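# Assemble two numbered fuse blocks in the square tray

## Task

Build two fuse blocks that stand in the square tray. Every slot marked with a number must hold a fuse carrying that same number, inserted fully. Every slot with no number must stay empty.

## Robot and tools

ROBOT. Two arms, left_arm and right_arm, each ending in a five-finger hand. right_arm has a right hand and left_arm a left hand, which is its mirror image. Calibrated bases in the scene frame: left_arm at (+0.022, +0.506, 0) m and right_arm at (+0.037, -0.379, -0.001) m, each turned very slightly about z. A post stands on the floor behind the arms.

FRAME. Everything uses the scene frame. Its origin sits at table-top height, halfway between the two nominal bases. +z is up, +x points out over the table, and left_arm is on the +y side. Arm names do not match image sides. Each arm is steered by its hand point, which is 0.05 m in front of the palm and 0.15 m from the wrist flange along the fingers. Its +z runs along straight fingers and +y out of the palm. On the right hand +x points away from the thumb; on the left hand +x points toward the thumb. Straight fingertips reach about 0.06 to 0.07 m past the point. With the fingers level, the wrist can hang below the point and reach the table first.

ROW LAYOUT. A row is always 28 numbers in [-1, 1], even if one arm is idle. The left arm's 14 numbers come first, then the right arm's 14. Each arm's block is: dx, dy, dz, rx, ry, rz, little, ring, middle, index, thumb_bend, thumb_turn, force_limit, speed. The six pose numbers are an offset, not a pose. They are measured along scene axes from that arm's Hand target at the start of the action or move. 1.0 means 0.6 m or 180 degrees. rx, ry, rz form a single rotation vector about the hand point. Send six zeros to leave an arm where it is. Finger numbers are targets: +1 is open or straight and -1 is curled. For thumb_turn, +1 puts the thumb beside the palm and -1 puts it opposite the fingers. force_limit runs linearly from about 0 N at -1 to 10 N at +1 (15 N for the two thumb motors). speed rises from nearly zero at -1 to full speed at +0.48 and stays full up to +1. Always send a hand's previous eight numbers again to keep its grip. A grasp with the thumb turned in holds items about 0.035 to 0.065 m thick. For a gentle grip, use speed -0.94 or lower.

TOOLS.
execute_actions(actions, cameras): actions is a list of actions. Each action is a table of up to 15 rows, one per 1/30 s step. A short table keeps its last row until step 15. Every row counts from the start pose of its action, so sending the same offset again moves the arm further. cameras lists camera names, ["all"] or []. Images come back only if you ask or if actions is empty.
move(target, speed, blend, stop_force, zero, blocking, cameras): follows a straight path to one row or to a list of up to 15 rows. Every row in the list is an offset from the same starting Hand targets. speed is in m/s, from 0.002 to 3.6, default 0.25; turning is capped at twice that in rad/s. blend is a corner radius in m. stop_force, from 3 to 120 N, ends an arm's path once its wrist sensor feels that much push; use it slowly (about 0.005 m/s) for touching and inserting. zero (default true) re-zeroes the sensor first. blocking=false returns early but cannot be used with stop_force. Paths do not avoid obstacles. The result ends with a move: line such as done, off_target, moving, held or fault. limits=paced means the pose was clipped and limits=held means steps were withheld.
wait(seconds): 0 to 3600; lets the scene run.
stop(): brakes a running move.
zoom_image(camera, region): region is [x0, y0, x1, y1] in pixels, at most 504 by 504, taken from the latest image. Cameras: cam_head_left, cam_head_right, cam_high, cam_low, cam_left_wrist, cam_right_wrist, all 896x504.
show_instructions(): shows the reference pages.
zero_wrist_force(arm): arm is left_arm or right_arm.
finished_scene(scene=1): ends the scene for good.

RESULTS. Each arm shows end_effector_position in m, end_effector_quat_wxyz, velocities, and Hand target, which is the base for the next offsets. The hand point often settles short of Hand target; send the missing distance as an offset. hand_measured, hand_stopped_by (moving, target, force, stalled, fault) and hand_load_n list six values in motor order. If hand_load_n drops to about 0, the grip is lost. Wrist force and torque are given in the hand's own axes, and a third line shows the peak since the last report. Joint torques are total drive outputs, not contact loads.

LIMITS AND CAUTIONS. Each control step clips the commanded orientation to within 32 degrees of the measured one. A move is refused if it would bring a wrist near its own base axis; go around instead. A clearance check holds back arm commands that come too close to the other arm, but it does not guard the fingers. Any contact between the arms, including one hand closing on the other, can end the scene. The arms are stiff. Net force near 150 N, or contact torque over a joint limit (26 N m for the wrists), stops that arm for 10 s. Straining holds or stretched-out poses heat motors; 85 °C brakes the arm. Never let a fuse or block drop, even a few millimetres, and never release a part that is still moving. Do not strike fixed objects, push hard or overload fingers. Anything that falls off the table, or is left off it, ends the scene. Objects may sometimes be nudged. Finish only when the blocks stay correct without the robot.

Each tool is called after "Emit:" by a JSON object that holds its "method" and its "body".

Reference images:

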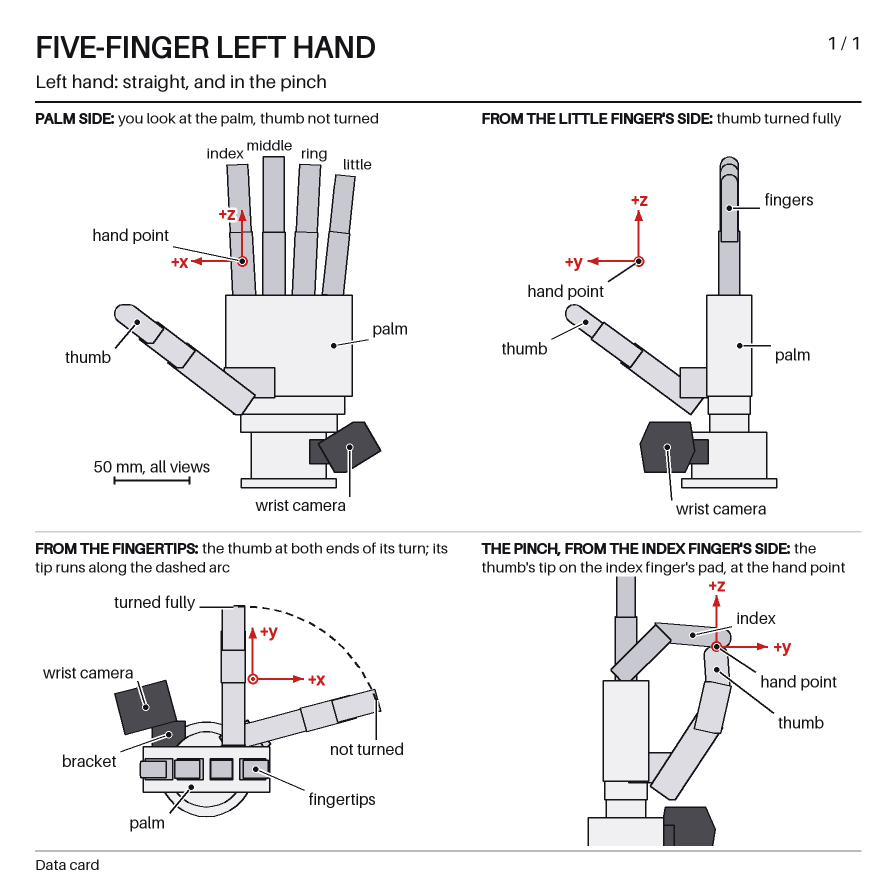

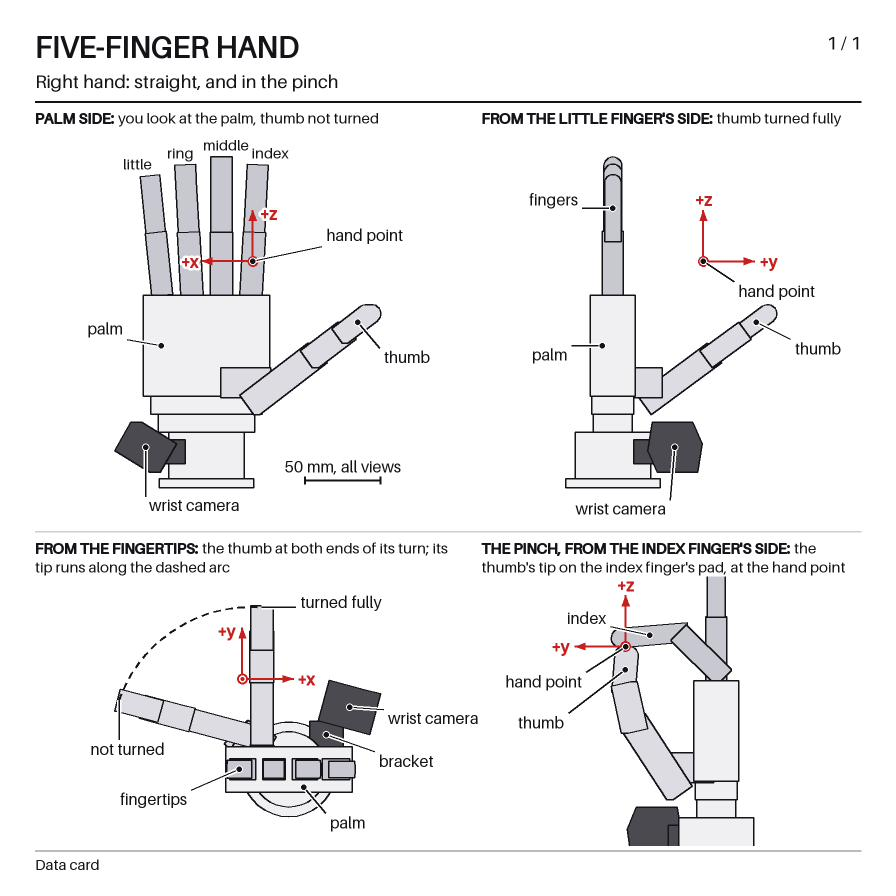

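## Session

Emit:
{"method": "execute_actions", "body": {"actions": []}}

Emit:
{"method": "show_instructions", "body": {}}

Scene clock: 0.00 s.
left_arm: end_effector_position=(+0.4843, -0.1599, +0.1829) hand_measured=(+1.000, +1.000, +1.000, +1.000, +1.000, +1.000) hand_load_n=(+0.0, +0.5, +0.0, +0.0, +0.0, +0.0) hand_stopped_by=(target, target, target, target, target, target) hand_force_limit=0.00 hand_speed=-0.80 end_effector_quat_wxyz=(+0.036, -0.420, +0.803, -0.420) | right_arm: end_effector_position=(+0.8233, -0.6746, +0.1380) hand_measured=(+1.000, +1.000, +1.000, +1.000, +1.000, +1.000) hand_load_n=(+0.0, +0.0, +0.0, +0.0, +0.0, +0.0) hand_stopped_by=(target, target, target, target, target, target) hand_force_limit=0.00 hand_speed=-0.80 end_effector_quat_wxyz=(+0.167, +0.821, +0.509, +0.197)
Joint positions: left_arm=[2.492 -2.398 -0.74 2.41 -1.317 2.965] | right_arm=[-0.491 -0.601 0.664 1.02 1.378 -0.034]
Joint velocities: within noise
Joint torques (N m): no reading
Wrist force (N): no reading
Wrist torque (N m): no reading
Wrist force, peak (N): no reading
Hand target: left_arm +0.4843, -0.1599, +0.1829; +0.036, -0.420, +0.803, -0.420 | right_arm +0.8233, -0.6746, +0.1380; +0.167, +0.821, +0.509, +0.197

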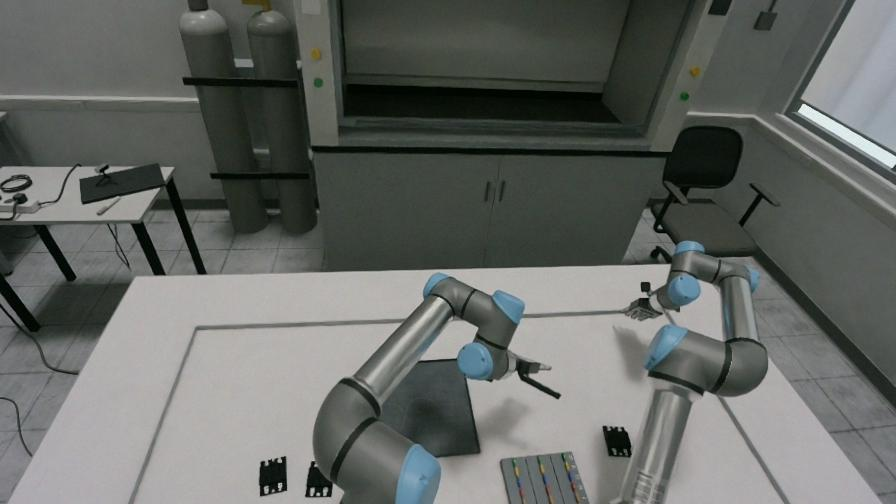

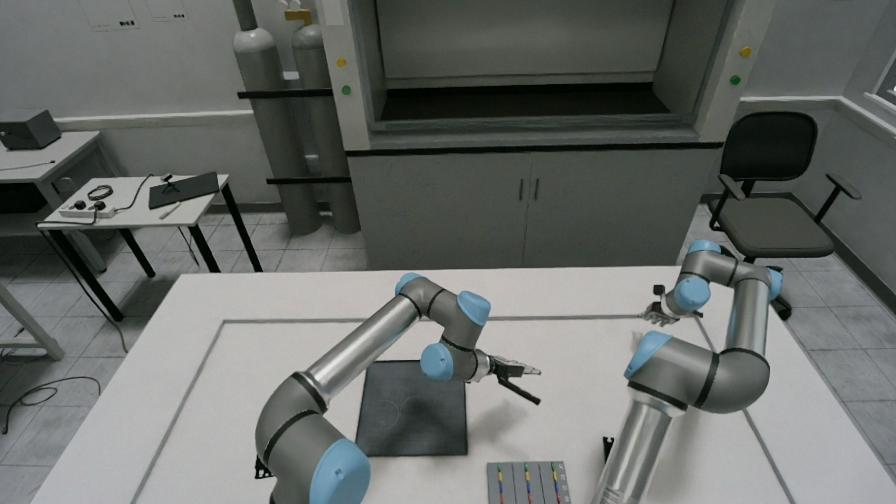

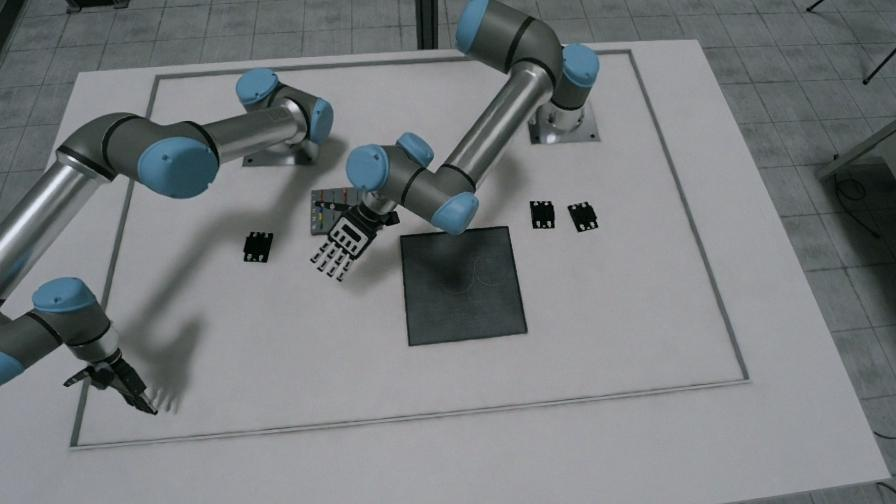

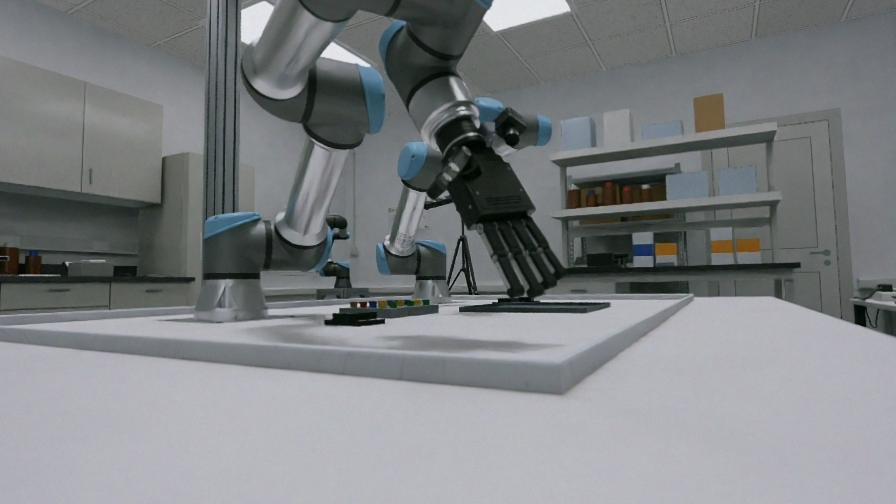

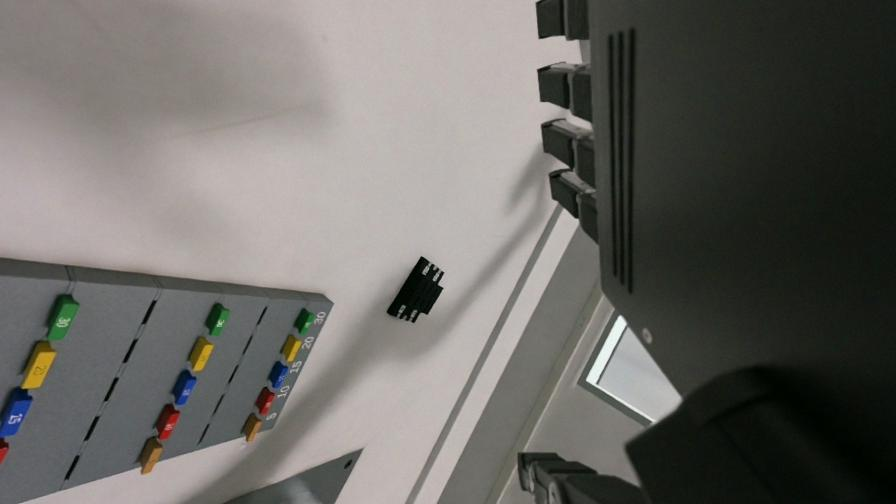

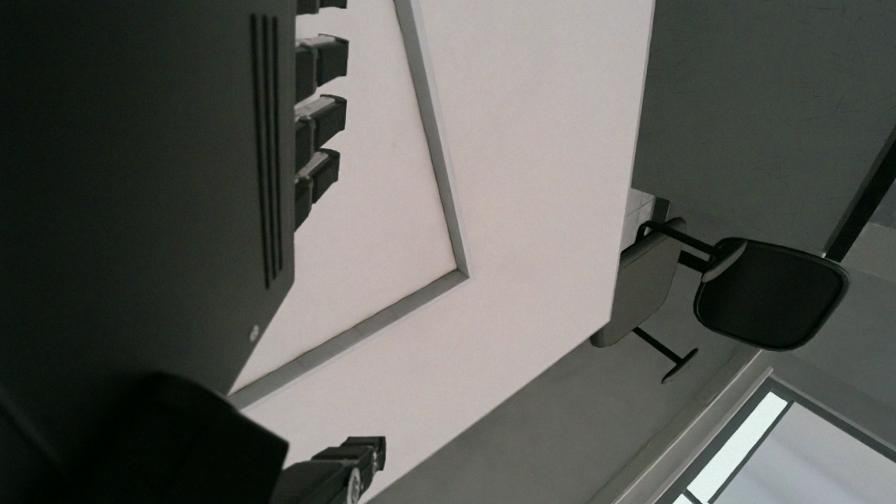

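Reference images for this scene: FIVE-FINGER LEFT HAND page 1, FIVE-FINGER HAND page 1.

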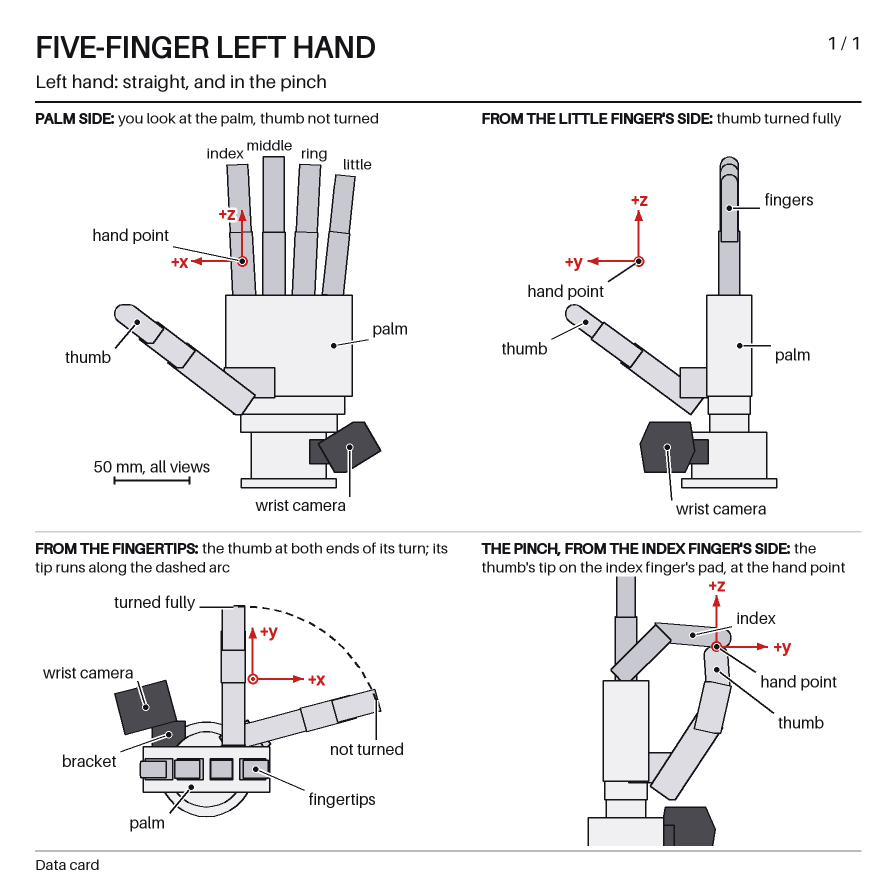

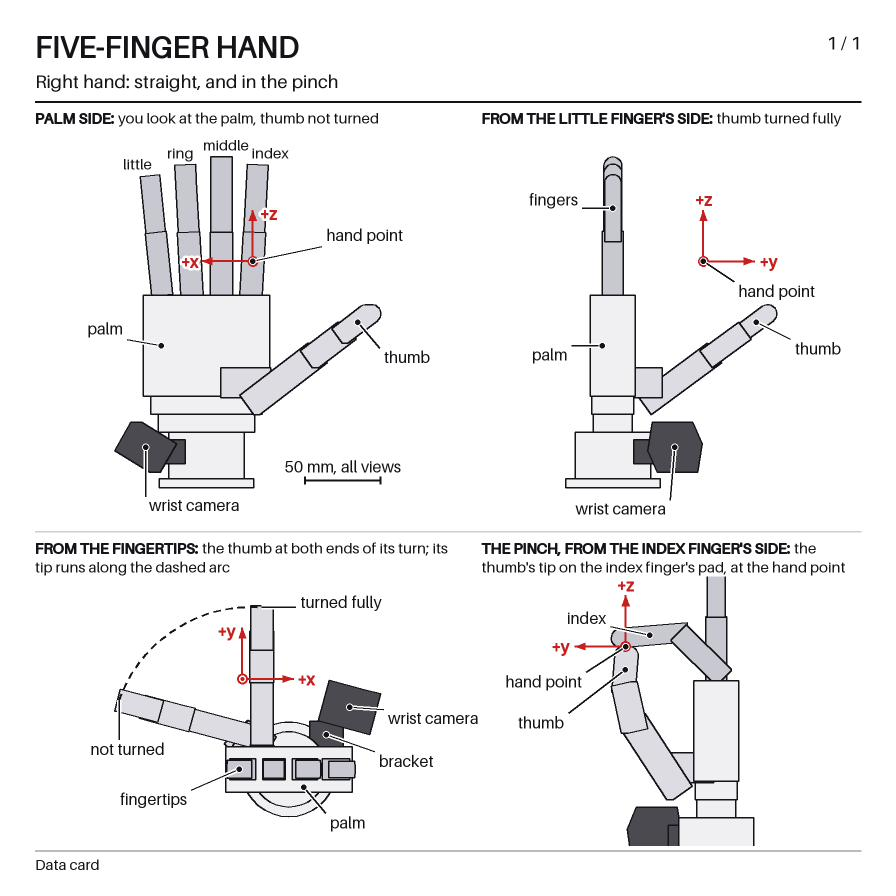

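Emit:
{"method": "zoom_image", "body": {"camera": "cam_high", "region": [290, 170, 630, 350]}}

Emit:
{"method": "zoom_image", "body": {"camera": "cam_high", "region": [510, 180, 630, 250]}}

Emit:
{"method": "zoom_image", "body": {"camera": "cam_left_wrist", "region": [0, 230, 460, 490]}}

Emit:
{"method": "zoom_image", "body": {"camera": "cam_head_left", "region": [240, 400, 660, 504]}}

Emit:
{"method": "zoom_image", "body": {"camera": "cam_low", "region": [300, 260, 650, 360]}}

Scaled by 1.482 from the camera's image (finer frame: 1280x720).

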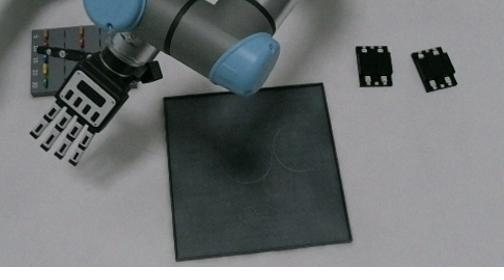

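Scaled by 4.200 from the camera's image (finer frame: 1280x720).

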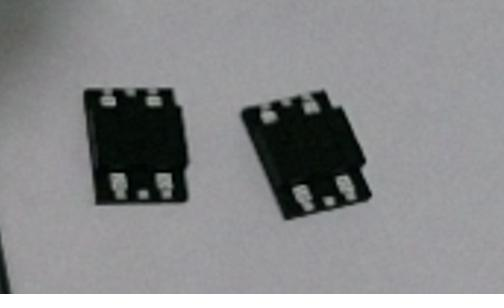

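Scaled by 1.096 from the camera's image (finer frame: 1280x720).

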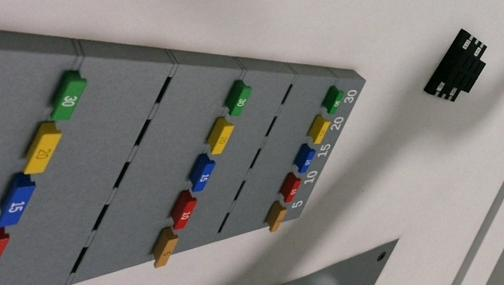

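Scaled by 1.200 from the camera's image (finer frame: 1280x720).

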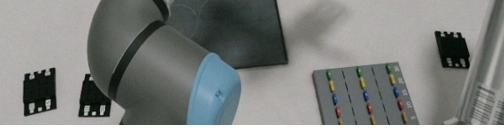

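Scaled by 1.440 from the camera's image (finer frame: 1280x720).

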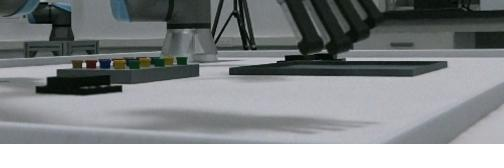

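Emit:
{"method": "move", "body": {"target": [-0.29, 0.008, 0.055, 0.32, -0.039, 0, 1,1,1,1,1,1,0,-0.8, 0,0,0,0,0,0,1,1,1,1,1,1,0,-0.8], "cameras": ["cam_left_wrist","cam_high","cam_head_right"]}}

Scene clock: 15.77 s.
left_arm: end_effector_position=(+0.3100, -0.1537, +0.2153) hand_measured=(+1.000, +1.000, +1.000, +1.000, +1.000, +1.000) hand_load_n=(+0.0, +0.0, +0.0, +0.0, +0.0, -0.5) hand_stopped_by=(target, target, target, target, target, target) hand_force_limit=0.00 hand_speed=-0.80 end_effector_quat_wxyz=(+0.292, -0.300, +0.889, -0.183) | right_arm: end_effector_position=(+0.8233, -0.6746, +0.1380) hand_measured=(+1.000, +1.000, +1.000, +1.000, +1.000, +1.000) hand_load_n=(+0.0, +0.0, +0.0, +0.0, -0.5, +0.0) hand_stopped_by=(target, target, target, target, target, target) hand_force_limit=0.00 hand_speed=-0.80 end_effector_quat_wxyz=(+0.167, +0.821, +0.509, +0.197)
Joint positions: left_arm=[2.056 -2.703 -0.035 1.668 -2.088 3.091] | right_arm=[-0.491 -0.601 0.664 1.02 1.378 -0.034]
Joint torques (N m): left_arm=[-10.18 43.27 30.04 0.86 -2.05 1.87] | right_arm=[-0.01 -57.38 -20.05 1.62 -0.27 0.18]
Wrist force (N): left_arm=[1.5 -1.0 0.3] | right_arm=[0.0 0.1 -0.3]
Wrist torque (N m): left_arm=[-0.19 -0.39 0.09] | right_arm=[0.03 0.02 -0.01]
Wrist force, peak (N): left_arm=[1.8 -1.0 0.0] | right_arm=[0.2 -0.3 -0.1]
Hand target: left_arm +0.3103, -0.1551, +0.2159; +0.281, -0.326, +0.903, -0.006 | right_arm +0.8233, -0.6746, +0.1380; +0.167, +0.821, +0.509, +0.197
Off the commanded pose: left_arm 0.002 m, 21 deg | right_arm 0.000 m, 0 deg.
elbow stopped short (left arm): the move would have taken joint 3 (elbow) straighter than the controller allows.
move: off_target (left_arm)
Images, in order (width x height): cam_head_right 896x504, cam_high 896x504, cam_left_wrist 896x504.

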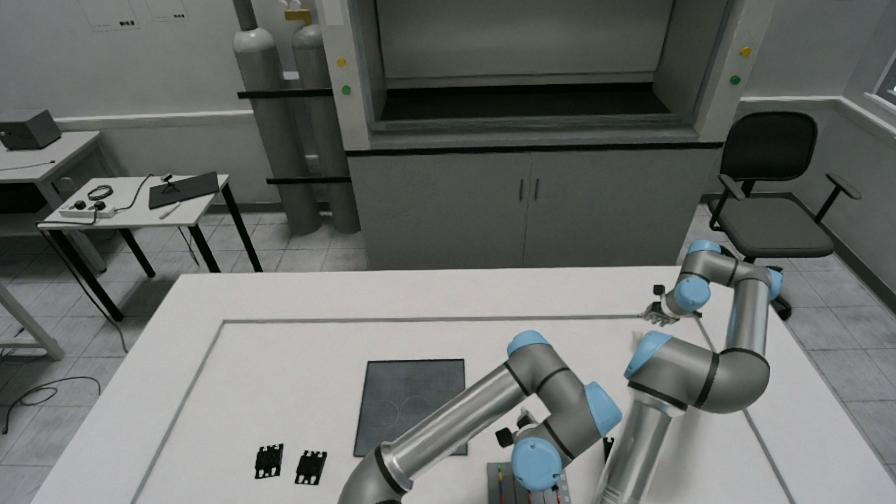

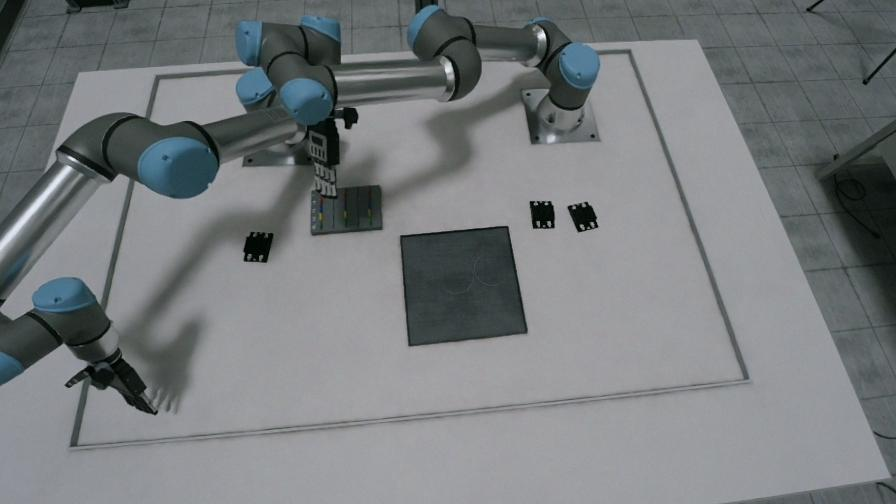

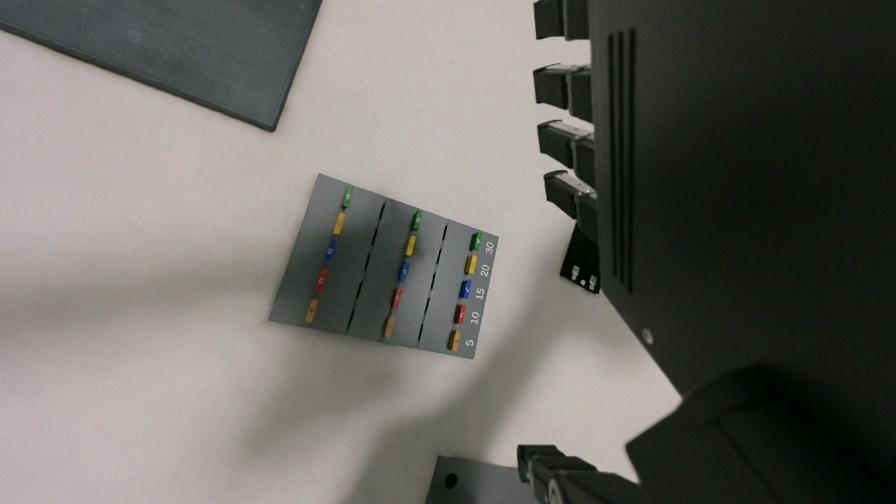

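Emit:
{"method": "zoom_image", "body": {"camera": "cam_left_wrist", "region": [260, 160, 520, 370]}}

Emit:
{"method": "zoom_image", "body": {"camera": "cam_high", "region": [230, 170, 400, 270]}}

Emit:
{"method": "zoom_image", "body": {"camera": "cam_high", "region": [390, 190, 610, 350]}}

Emit:
{"method": "zoom_image", "body": {"camera": "cam_head_right", "region": [240, 430, 360, 500]}}

Scaled by 1.938 from the camera's image (finer frame: 1280x720).

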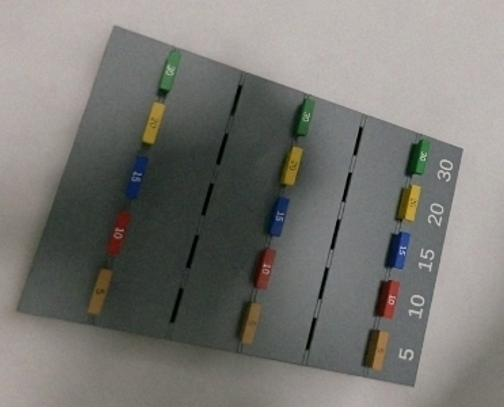

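Scaled by 2.965 from the camera's image (finer frame: 1280x720).

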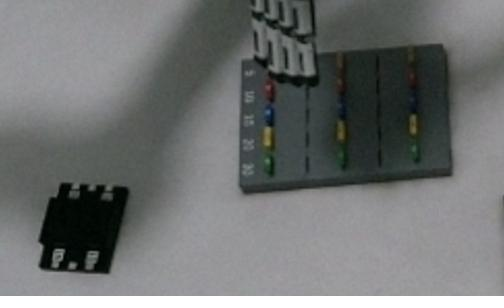

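Scaled by 2.291 from the camera's image (finer frame: 1280x720).

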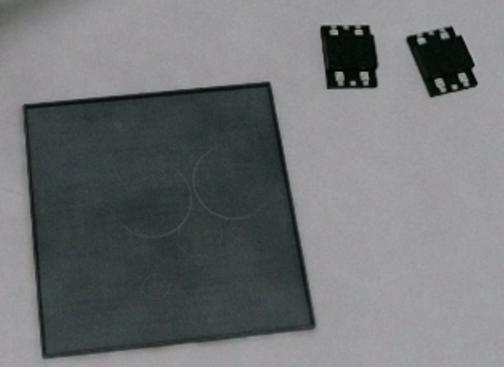

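Scaled by 4.200 from the camera's image (finer frame: 1280x720).

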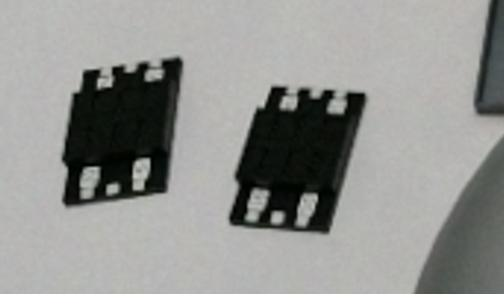

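Emit:
{"method": "move", "body": {"target": [[0.12, 0.45, 0.05, 0.004, 0.185, -0.214, 1,1,1,1,1,1,0,-0.8, 0,0,0,0,0,0,1,1,1,1,1,1,0,-0.8],[0.15, 0.97, -0.02, 0.004, 0.185, -0.214, 1,1,1,1,1,1,0,-0.8, 0,0,0,0,0,0,1,1,1,1,1,1,0,-0.8]], "blend": [0.05,0], "speed": [0.3], "cameras": ["cam_left_wrist","cam_high"]}}

speed must be one number or one for each of the 2 targets, got a list of 1; nothing of the call was run

Emit:
{"method": "move", "body": {"target": [[0.12, 0.45, 0.05, 0.004, 0.185, -0.214, 1,1,1,1,1,1,0,-0.8, 0,0,0,0,0,0,1,1,1,1,1,1,0,-0.8],[0.15, 0.97, -0.02, 0.004, 0.185, -0.214, 1,1,1,1,1,1,0,-0.8, 0,0,0,0,0,0,1,1,1,1,1,1,0,-0.8]], "blend": [0.05,0], "speed": 0.3, "cameras": ["cam_left_wrist","cam_high"]}}

Scene clock: 30.10 s.
left_arm: end_effector_position=(+0.4003, +0.4268, +0.2039) hand_measured=(+1.000, +1.000, +1.000, +1.000, +1.000, +1.000) hand_load_n=(+0.0, +0.0, +0.0, +0.0, +0.0, +0.0) hand_stopped_by=(target, target, target, target, target, target) hand_force_limit=0.00 hand_speed=-0.80 end_effector_quat_wxyz=(+0.000, +0.000, +1.000, +0.001) | right_arm: end_effector_position=(+0.8233, -0.6746, +0.1380) hand_measured=(+1.000, +1.000, +1.000, +1.000, +1.000, +1.000) hand_load_n=(+0.0, +0.0, +0.0, +0.0, +0.0, +0.0) hand_stopped_by=(target, target, target, target, target, target) hand_force_limit=0.00 hand_speed=-0.80 end_effector_quat_wxyz=(+0.167, +0.821, +0.509, +0.197)
Joint positions: left_arm=[3.145 -1.895 -1.535 1.858 -1.572 4.696] | right_arm=[-0.491 -0.601 0.664 1.02 1.378 -0.034]
Joint torques (N m): left_arm=[10.5 43.65 8.27 -0.21 1.77 1.78] | right_arm=[0.9 -57.56 -20.4 1.58 -0.49 0.23]
Wrist force (N): left_arm=[0.6 -2.1 0.7] | right_arm=[0.1 0.0 -0.2]
Wrist torque (N m): left_arm=[-0.39 -0.12 0.09] | right_arm=[0.00 -0.01 0.00]
Wrist force, peak (N): left_arm=[0.9 -2.8 1.0] | right_arm=[0.3 0.0 -0.3]
Hand target: left_arm +0.4003, +0.4269, +0.2039; +0.000, +0.000, +1.000, +0.001 | right_arm +0.8233, -0.6746, +0.1380; +0.167, +0.821, +0.509, +0.197
Off the commanded pose: left_arm 0.000 m, 0 deg | right_arm 0.000 m, 0 deg.
move: done
Images, in order (width x height): cam_high 896x504, cam_left_wrist 896x504.

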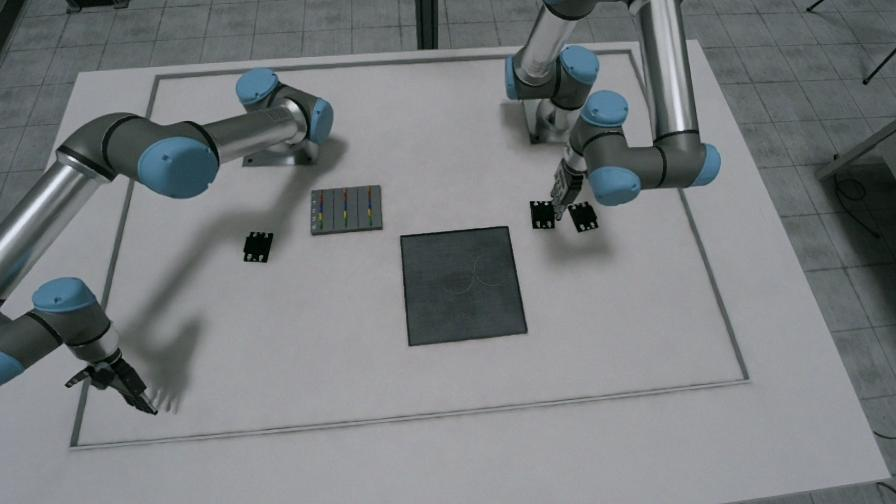

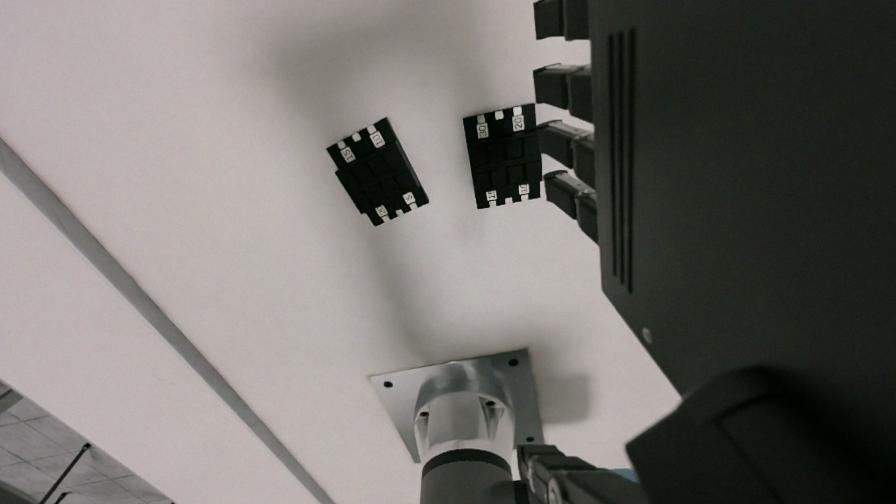

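Emit:
{"method": "zoom_image", "body": {"camera": "cam_left_wrist", "region": [310, 90, 450, 240]}}

Emit:
{"method": "zoom_image", "body": {"camera": "cam_left_wrist", "region": [440, 90, 560, 220]}}

Emit:
{"method": "zoom_image", "body": {"camera": "cam_high", "region": [230, 180, 400, 270]}}

Scaled by 3.360 from the camera's image (finer frame: 1280x720).

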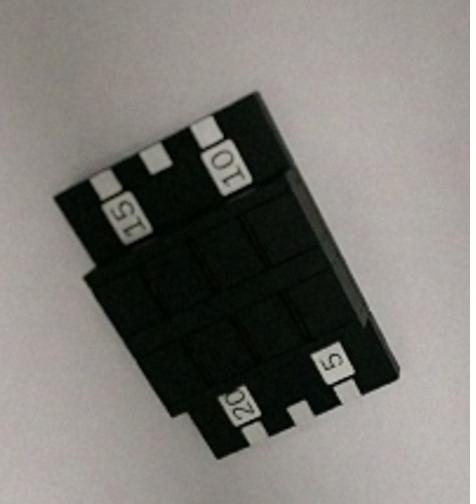

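Scaled by 3.877 from the camera's image (finer frame: 1280x720).

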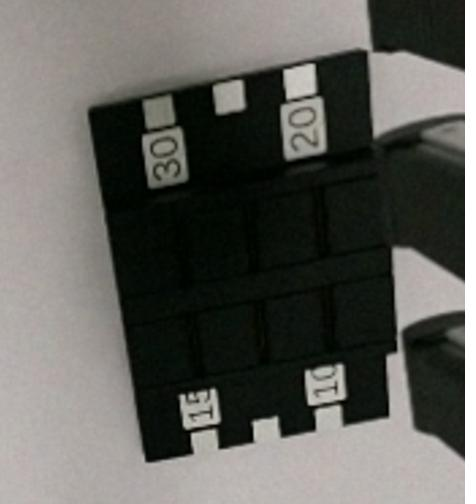

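Scaled by 2.965 from the camera's image (finer frame: 1280x720).

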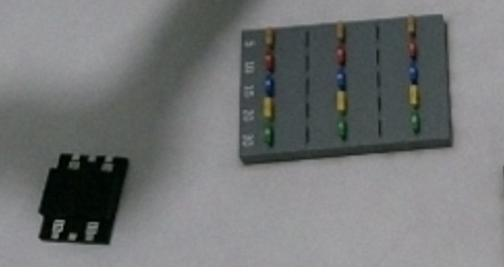

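Emit:
{"method": "execute_actions", "body": {"actions": []}}

Emit:
{"method": "zoom_image", "body": {"camera": "cam_low", "region": [310, 280, 460, 340]}}

Emit:
{"method": "zoom_image", "body": {"camera": "cam_low", "region": [440, 260, 640, 330]}}

Emit:
{"method": "zoom_image", "body": {"camera": "cam_head_left", "region": [240, 440, 360, 504]}}

Emit:
{"method": "zoom_image", "body": {"camera": "cam_head_left", "region": [490, 410, 650, 504]}}

Scene clock: 33.47 s.
left_arm: end_effector_position=(+0.4003, +0.4269, +0.2039) hand_measured=(+1.000, +1.000, +1.000, +1.000, +1.000, +1.000) hand_load_n=(+0.0, +0.0, +0.0, +0.0, +0.0, +0.0) hand_stopped_by=(target, target, target, target, target, target) hand_force_limit=0.00 hand_speed=-0.80 end_effector_quat_wxyz=(+0.000, +0.000, +1.000, +0.001) | right_arm: end_effector_position=(+0.8233, -0.6746, +0.1380) hand_measured=(+1.000, +1.000, +1.000, +1.000, +1.000, +1.000) hand_load_n=(+0.0, +0.0, +0.0, +0.0, +0.0, +0.0) hand_stopped_by=(target, target, target, target, target, target) hand_force_limit=0.00 hand_speed=-0.80 end_effector_quat_wxyz=(+0.167, +0.821, +0.509, +0.197)
Joint positions: left_arm=[3.146 -1.895 -1.535 1.858 -1.572 4.696] | right_arm=[-0.491 -0.601 0.664 1.02 1.378 -0.034]
Joint velocities: within noise
Joint torques (N m): left_arm=[10.39 43.75 7.54 -0.41 1.76 1.9] | right_arm=[1.23 -57.4 -20.36 1.52 -0.27 0.15]
Wrist force (N): left_arm=[0.5 -2.1 0.6] | right_arm=[0.0 -0.1 0.1]
Wrist torque (N m): left_arm=[-0.39 -0.10 0.09] | right_arm=[-0.03 -0.01 -0.01]
Wrist force, peak (N): left_arm=[0.6 -2.2 0.8] | right_arm=[0.1 -0.2 -0.2]
Hand target: left_arm +0.4003, +0.4269, +0.2039; +0.000, +0.000, +1.000, +0.001 | right_arm +0.8233, -0.6746, +0.1380; +0.167, +0.821, +0.509, +0.197
Off the commanded pose: left_arm 0.000 m, 0 deg | right_arm 0.000 m, 0 deg.

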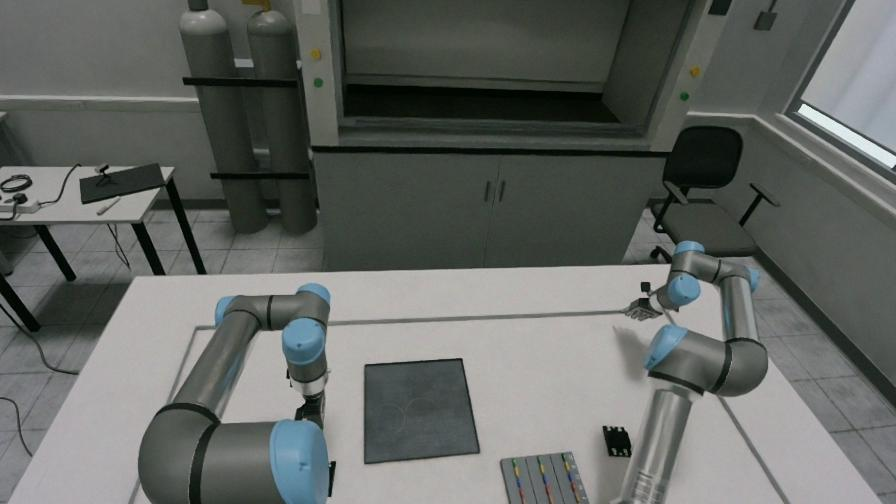

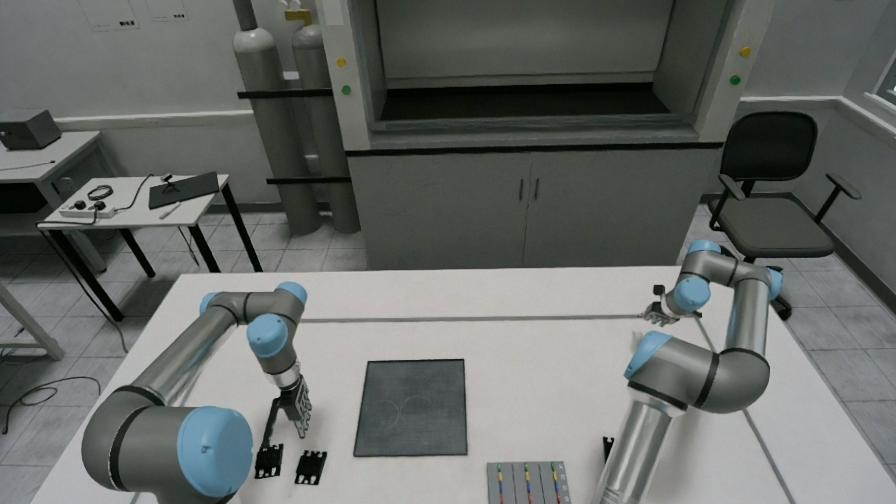

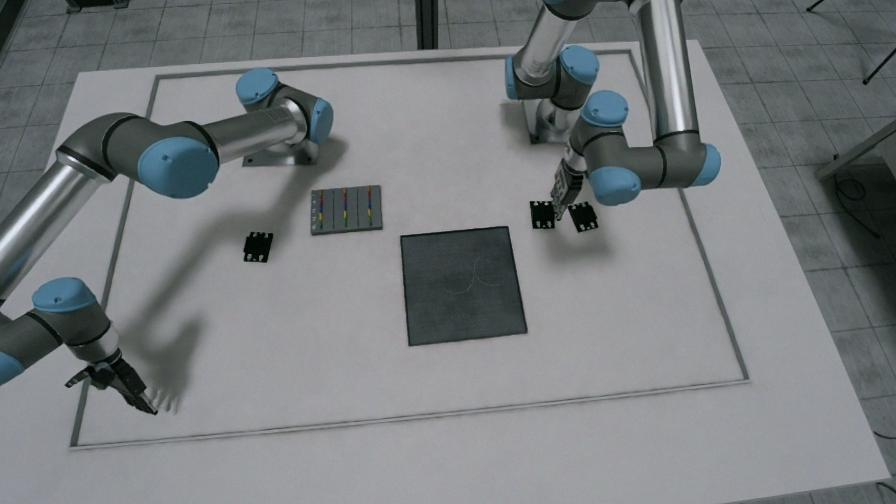

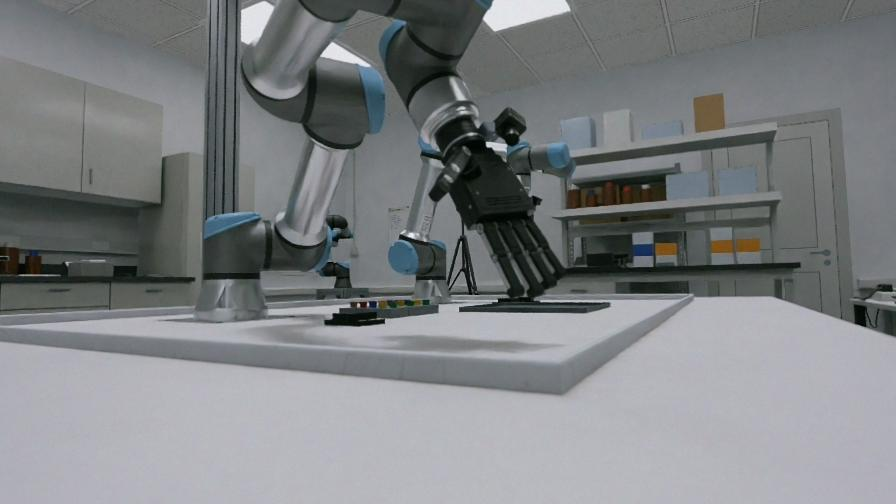

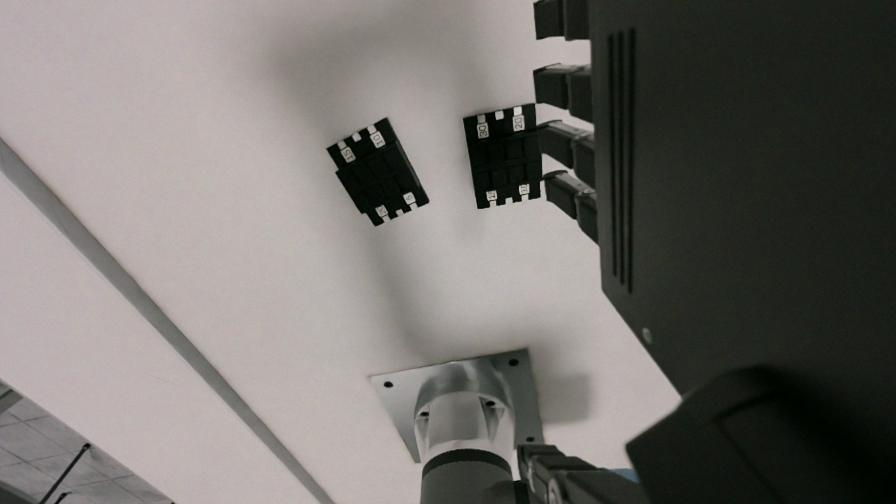

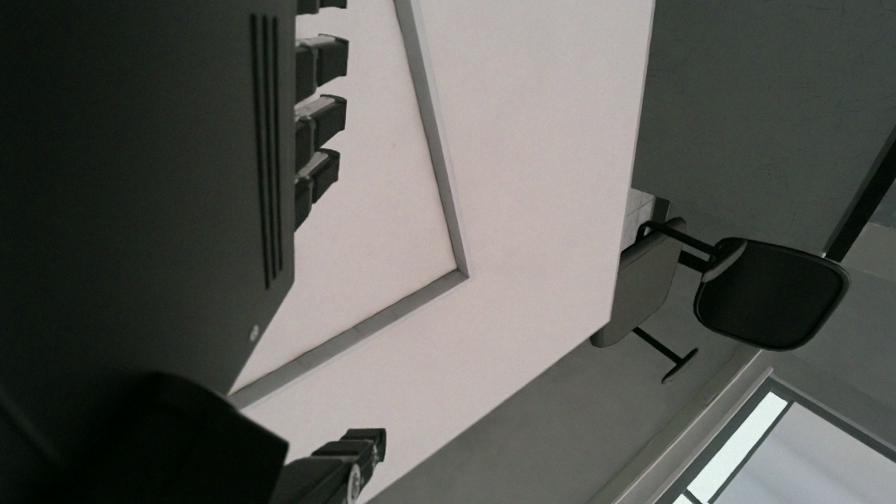

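Scaled by 3.360 from the camera's image (finer frame: 1280x720).

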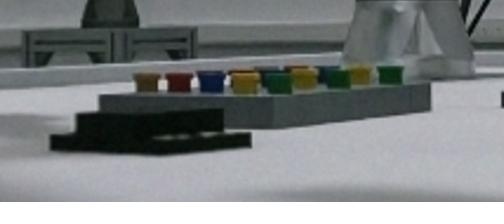

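Scaled by 2.520 from the camera's image (finer frame: 1280x720).

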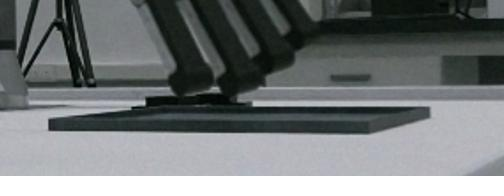

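Scaled by 4.200 from the camera's image (finer frame: 1280x720).

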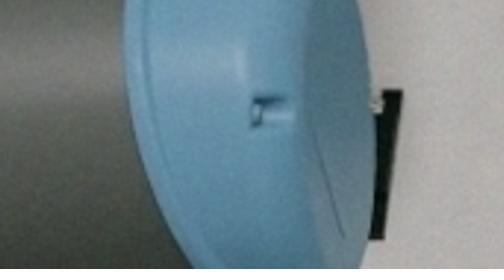

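Scaled by 3.150 from the camera's image (finer frame: 1280x720).

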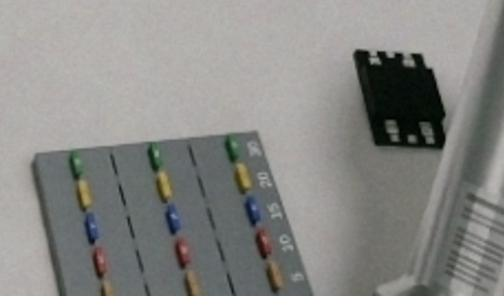

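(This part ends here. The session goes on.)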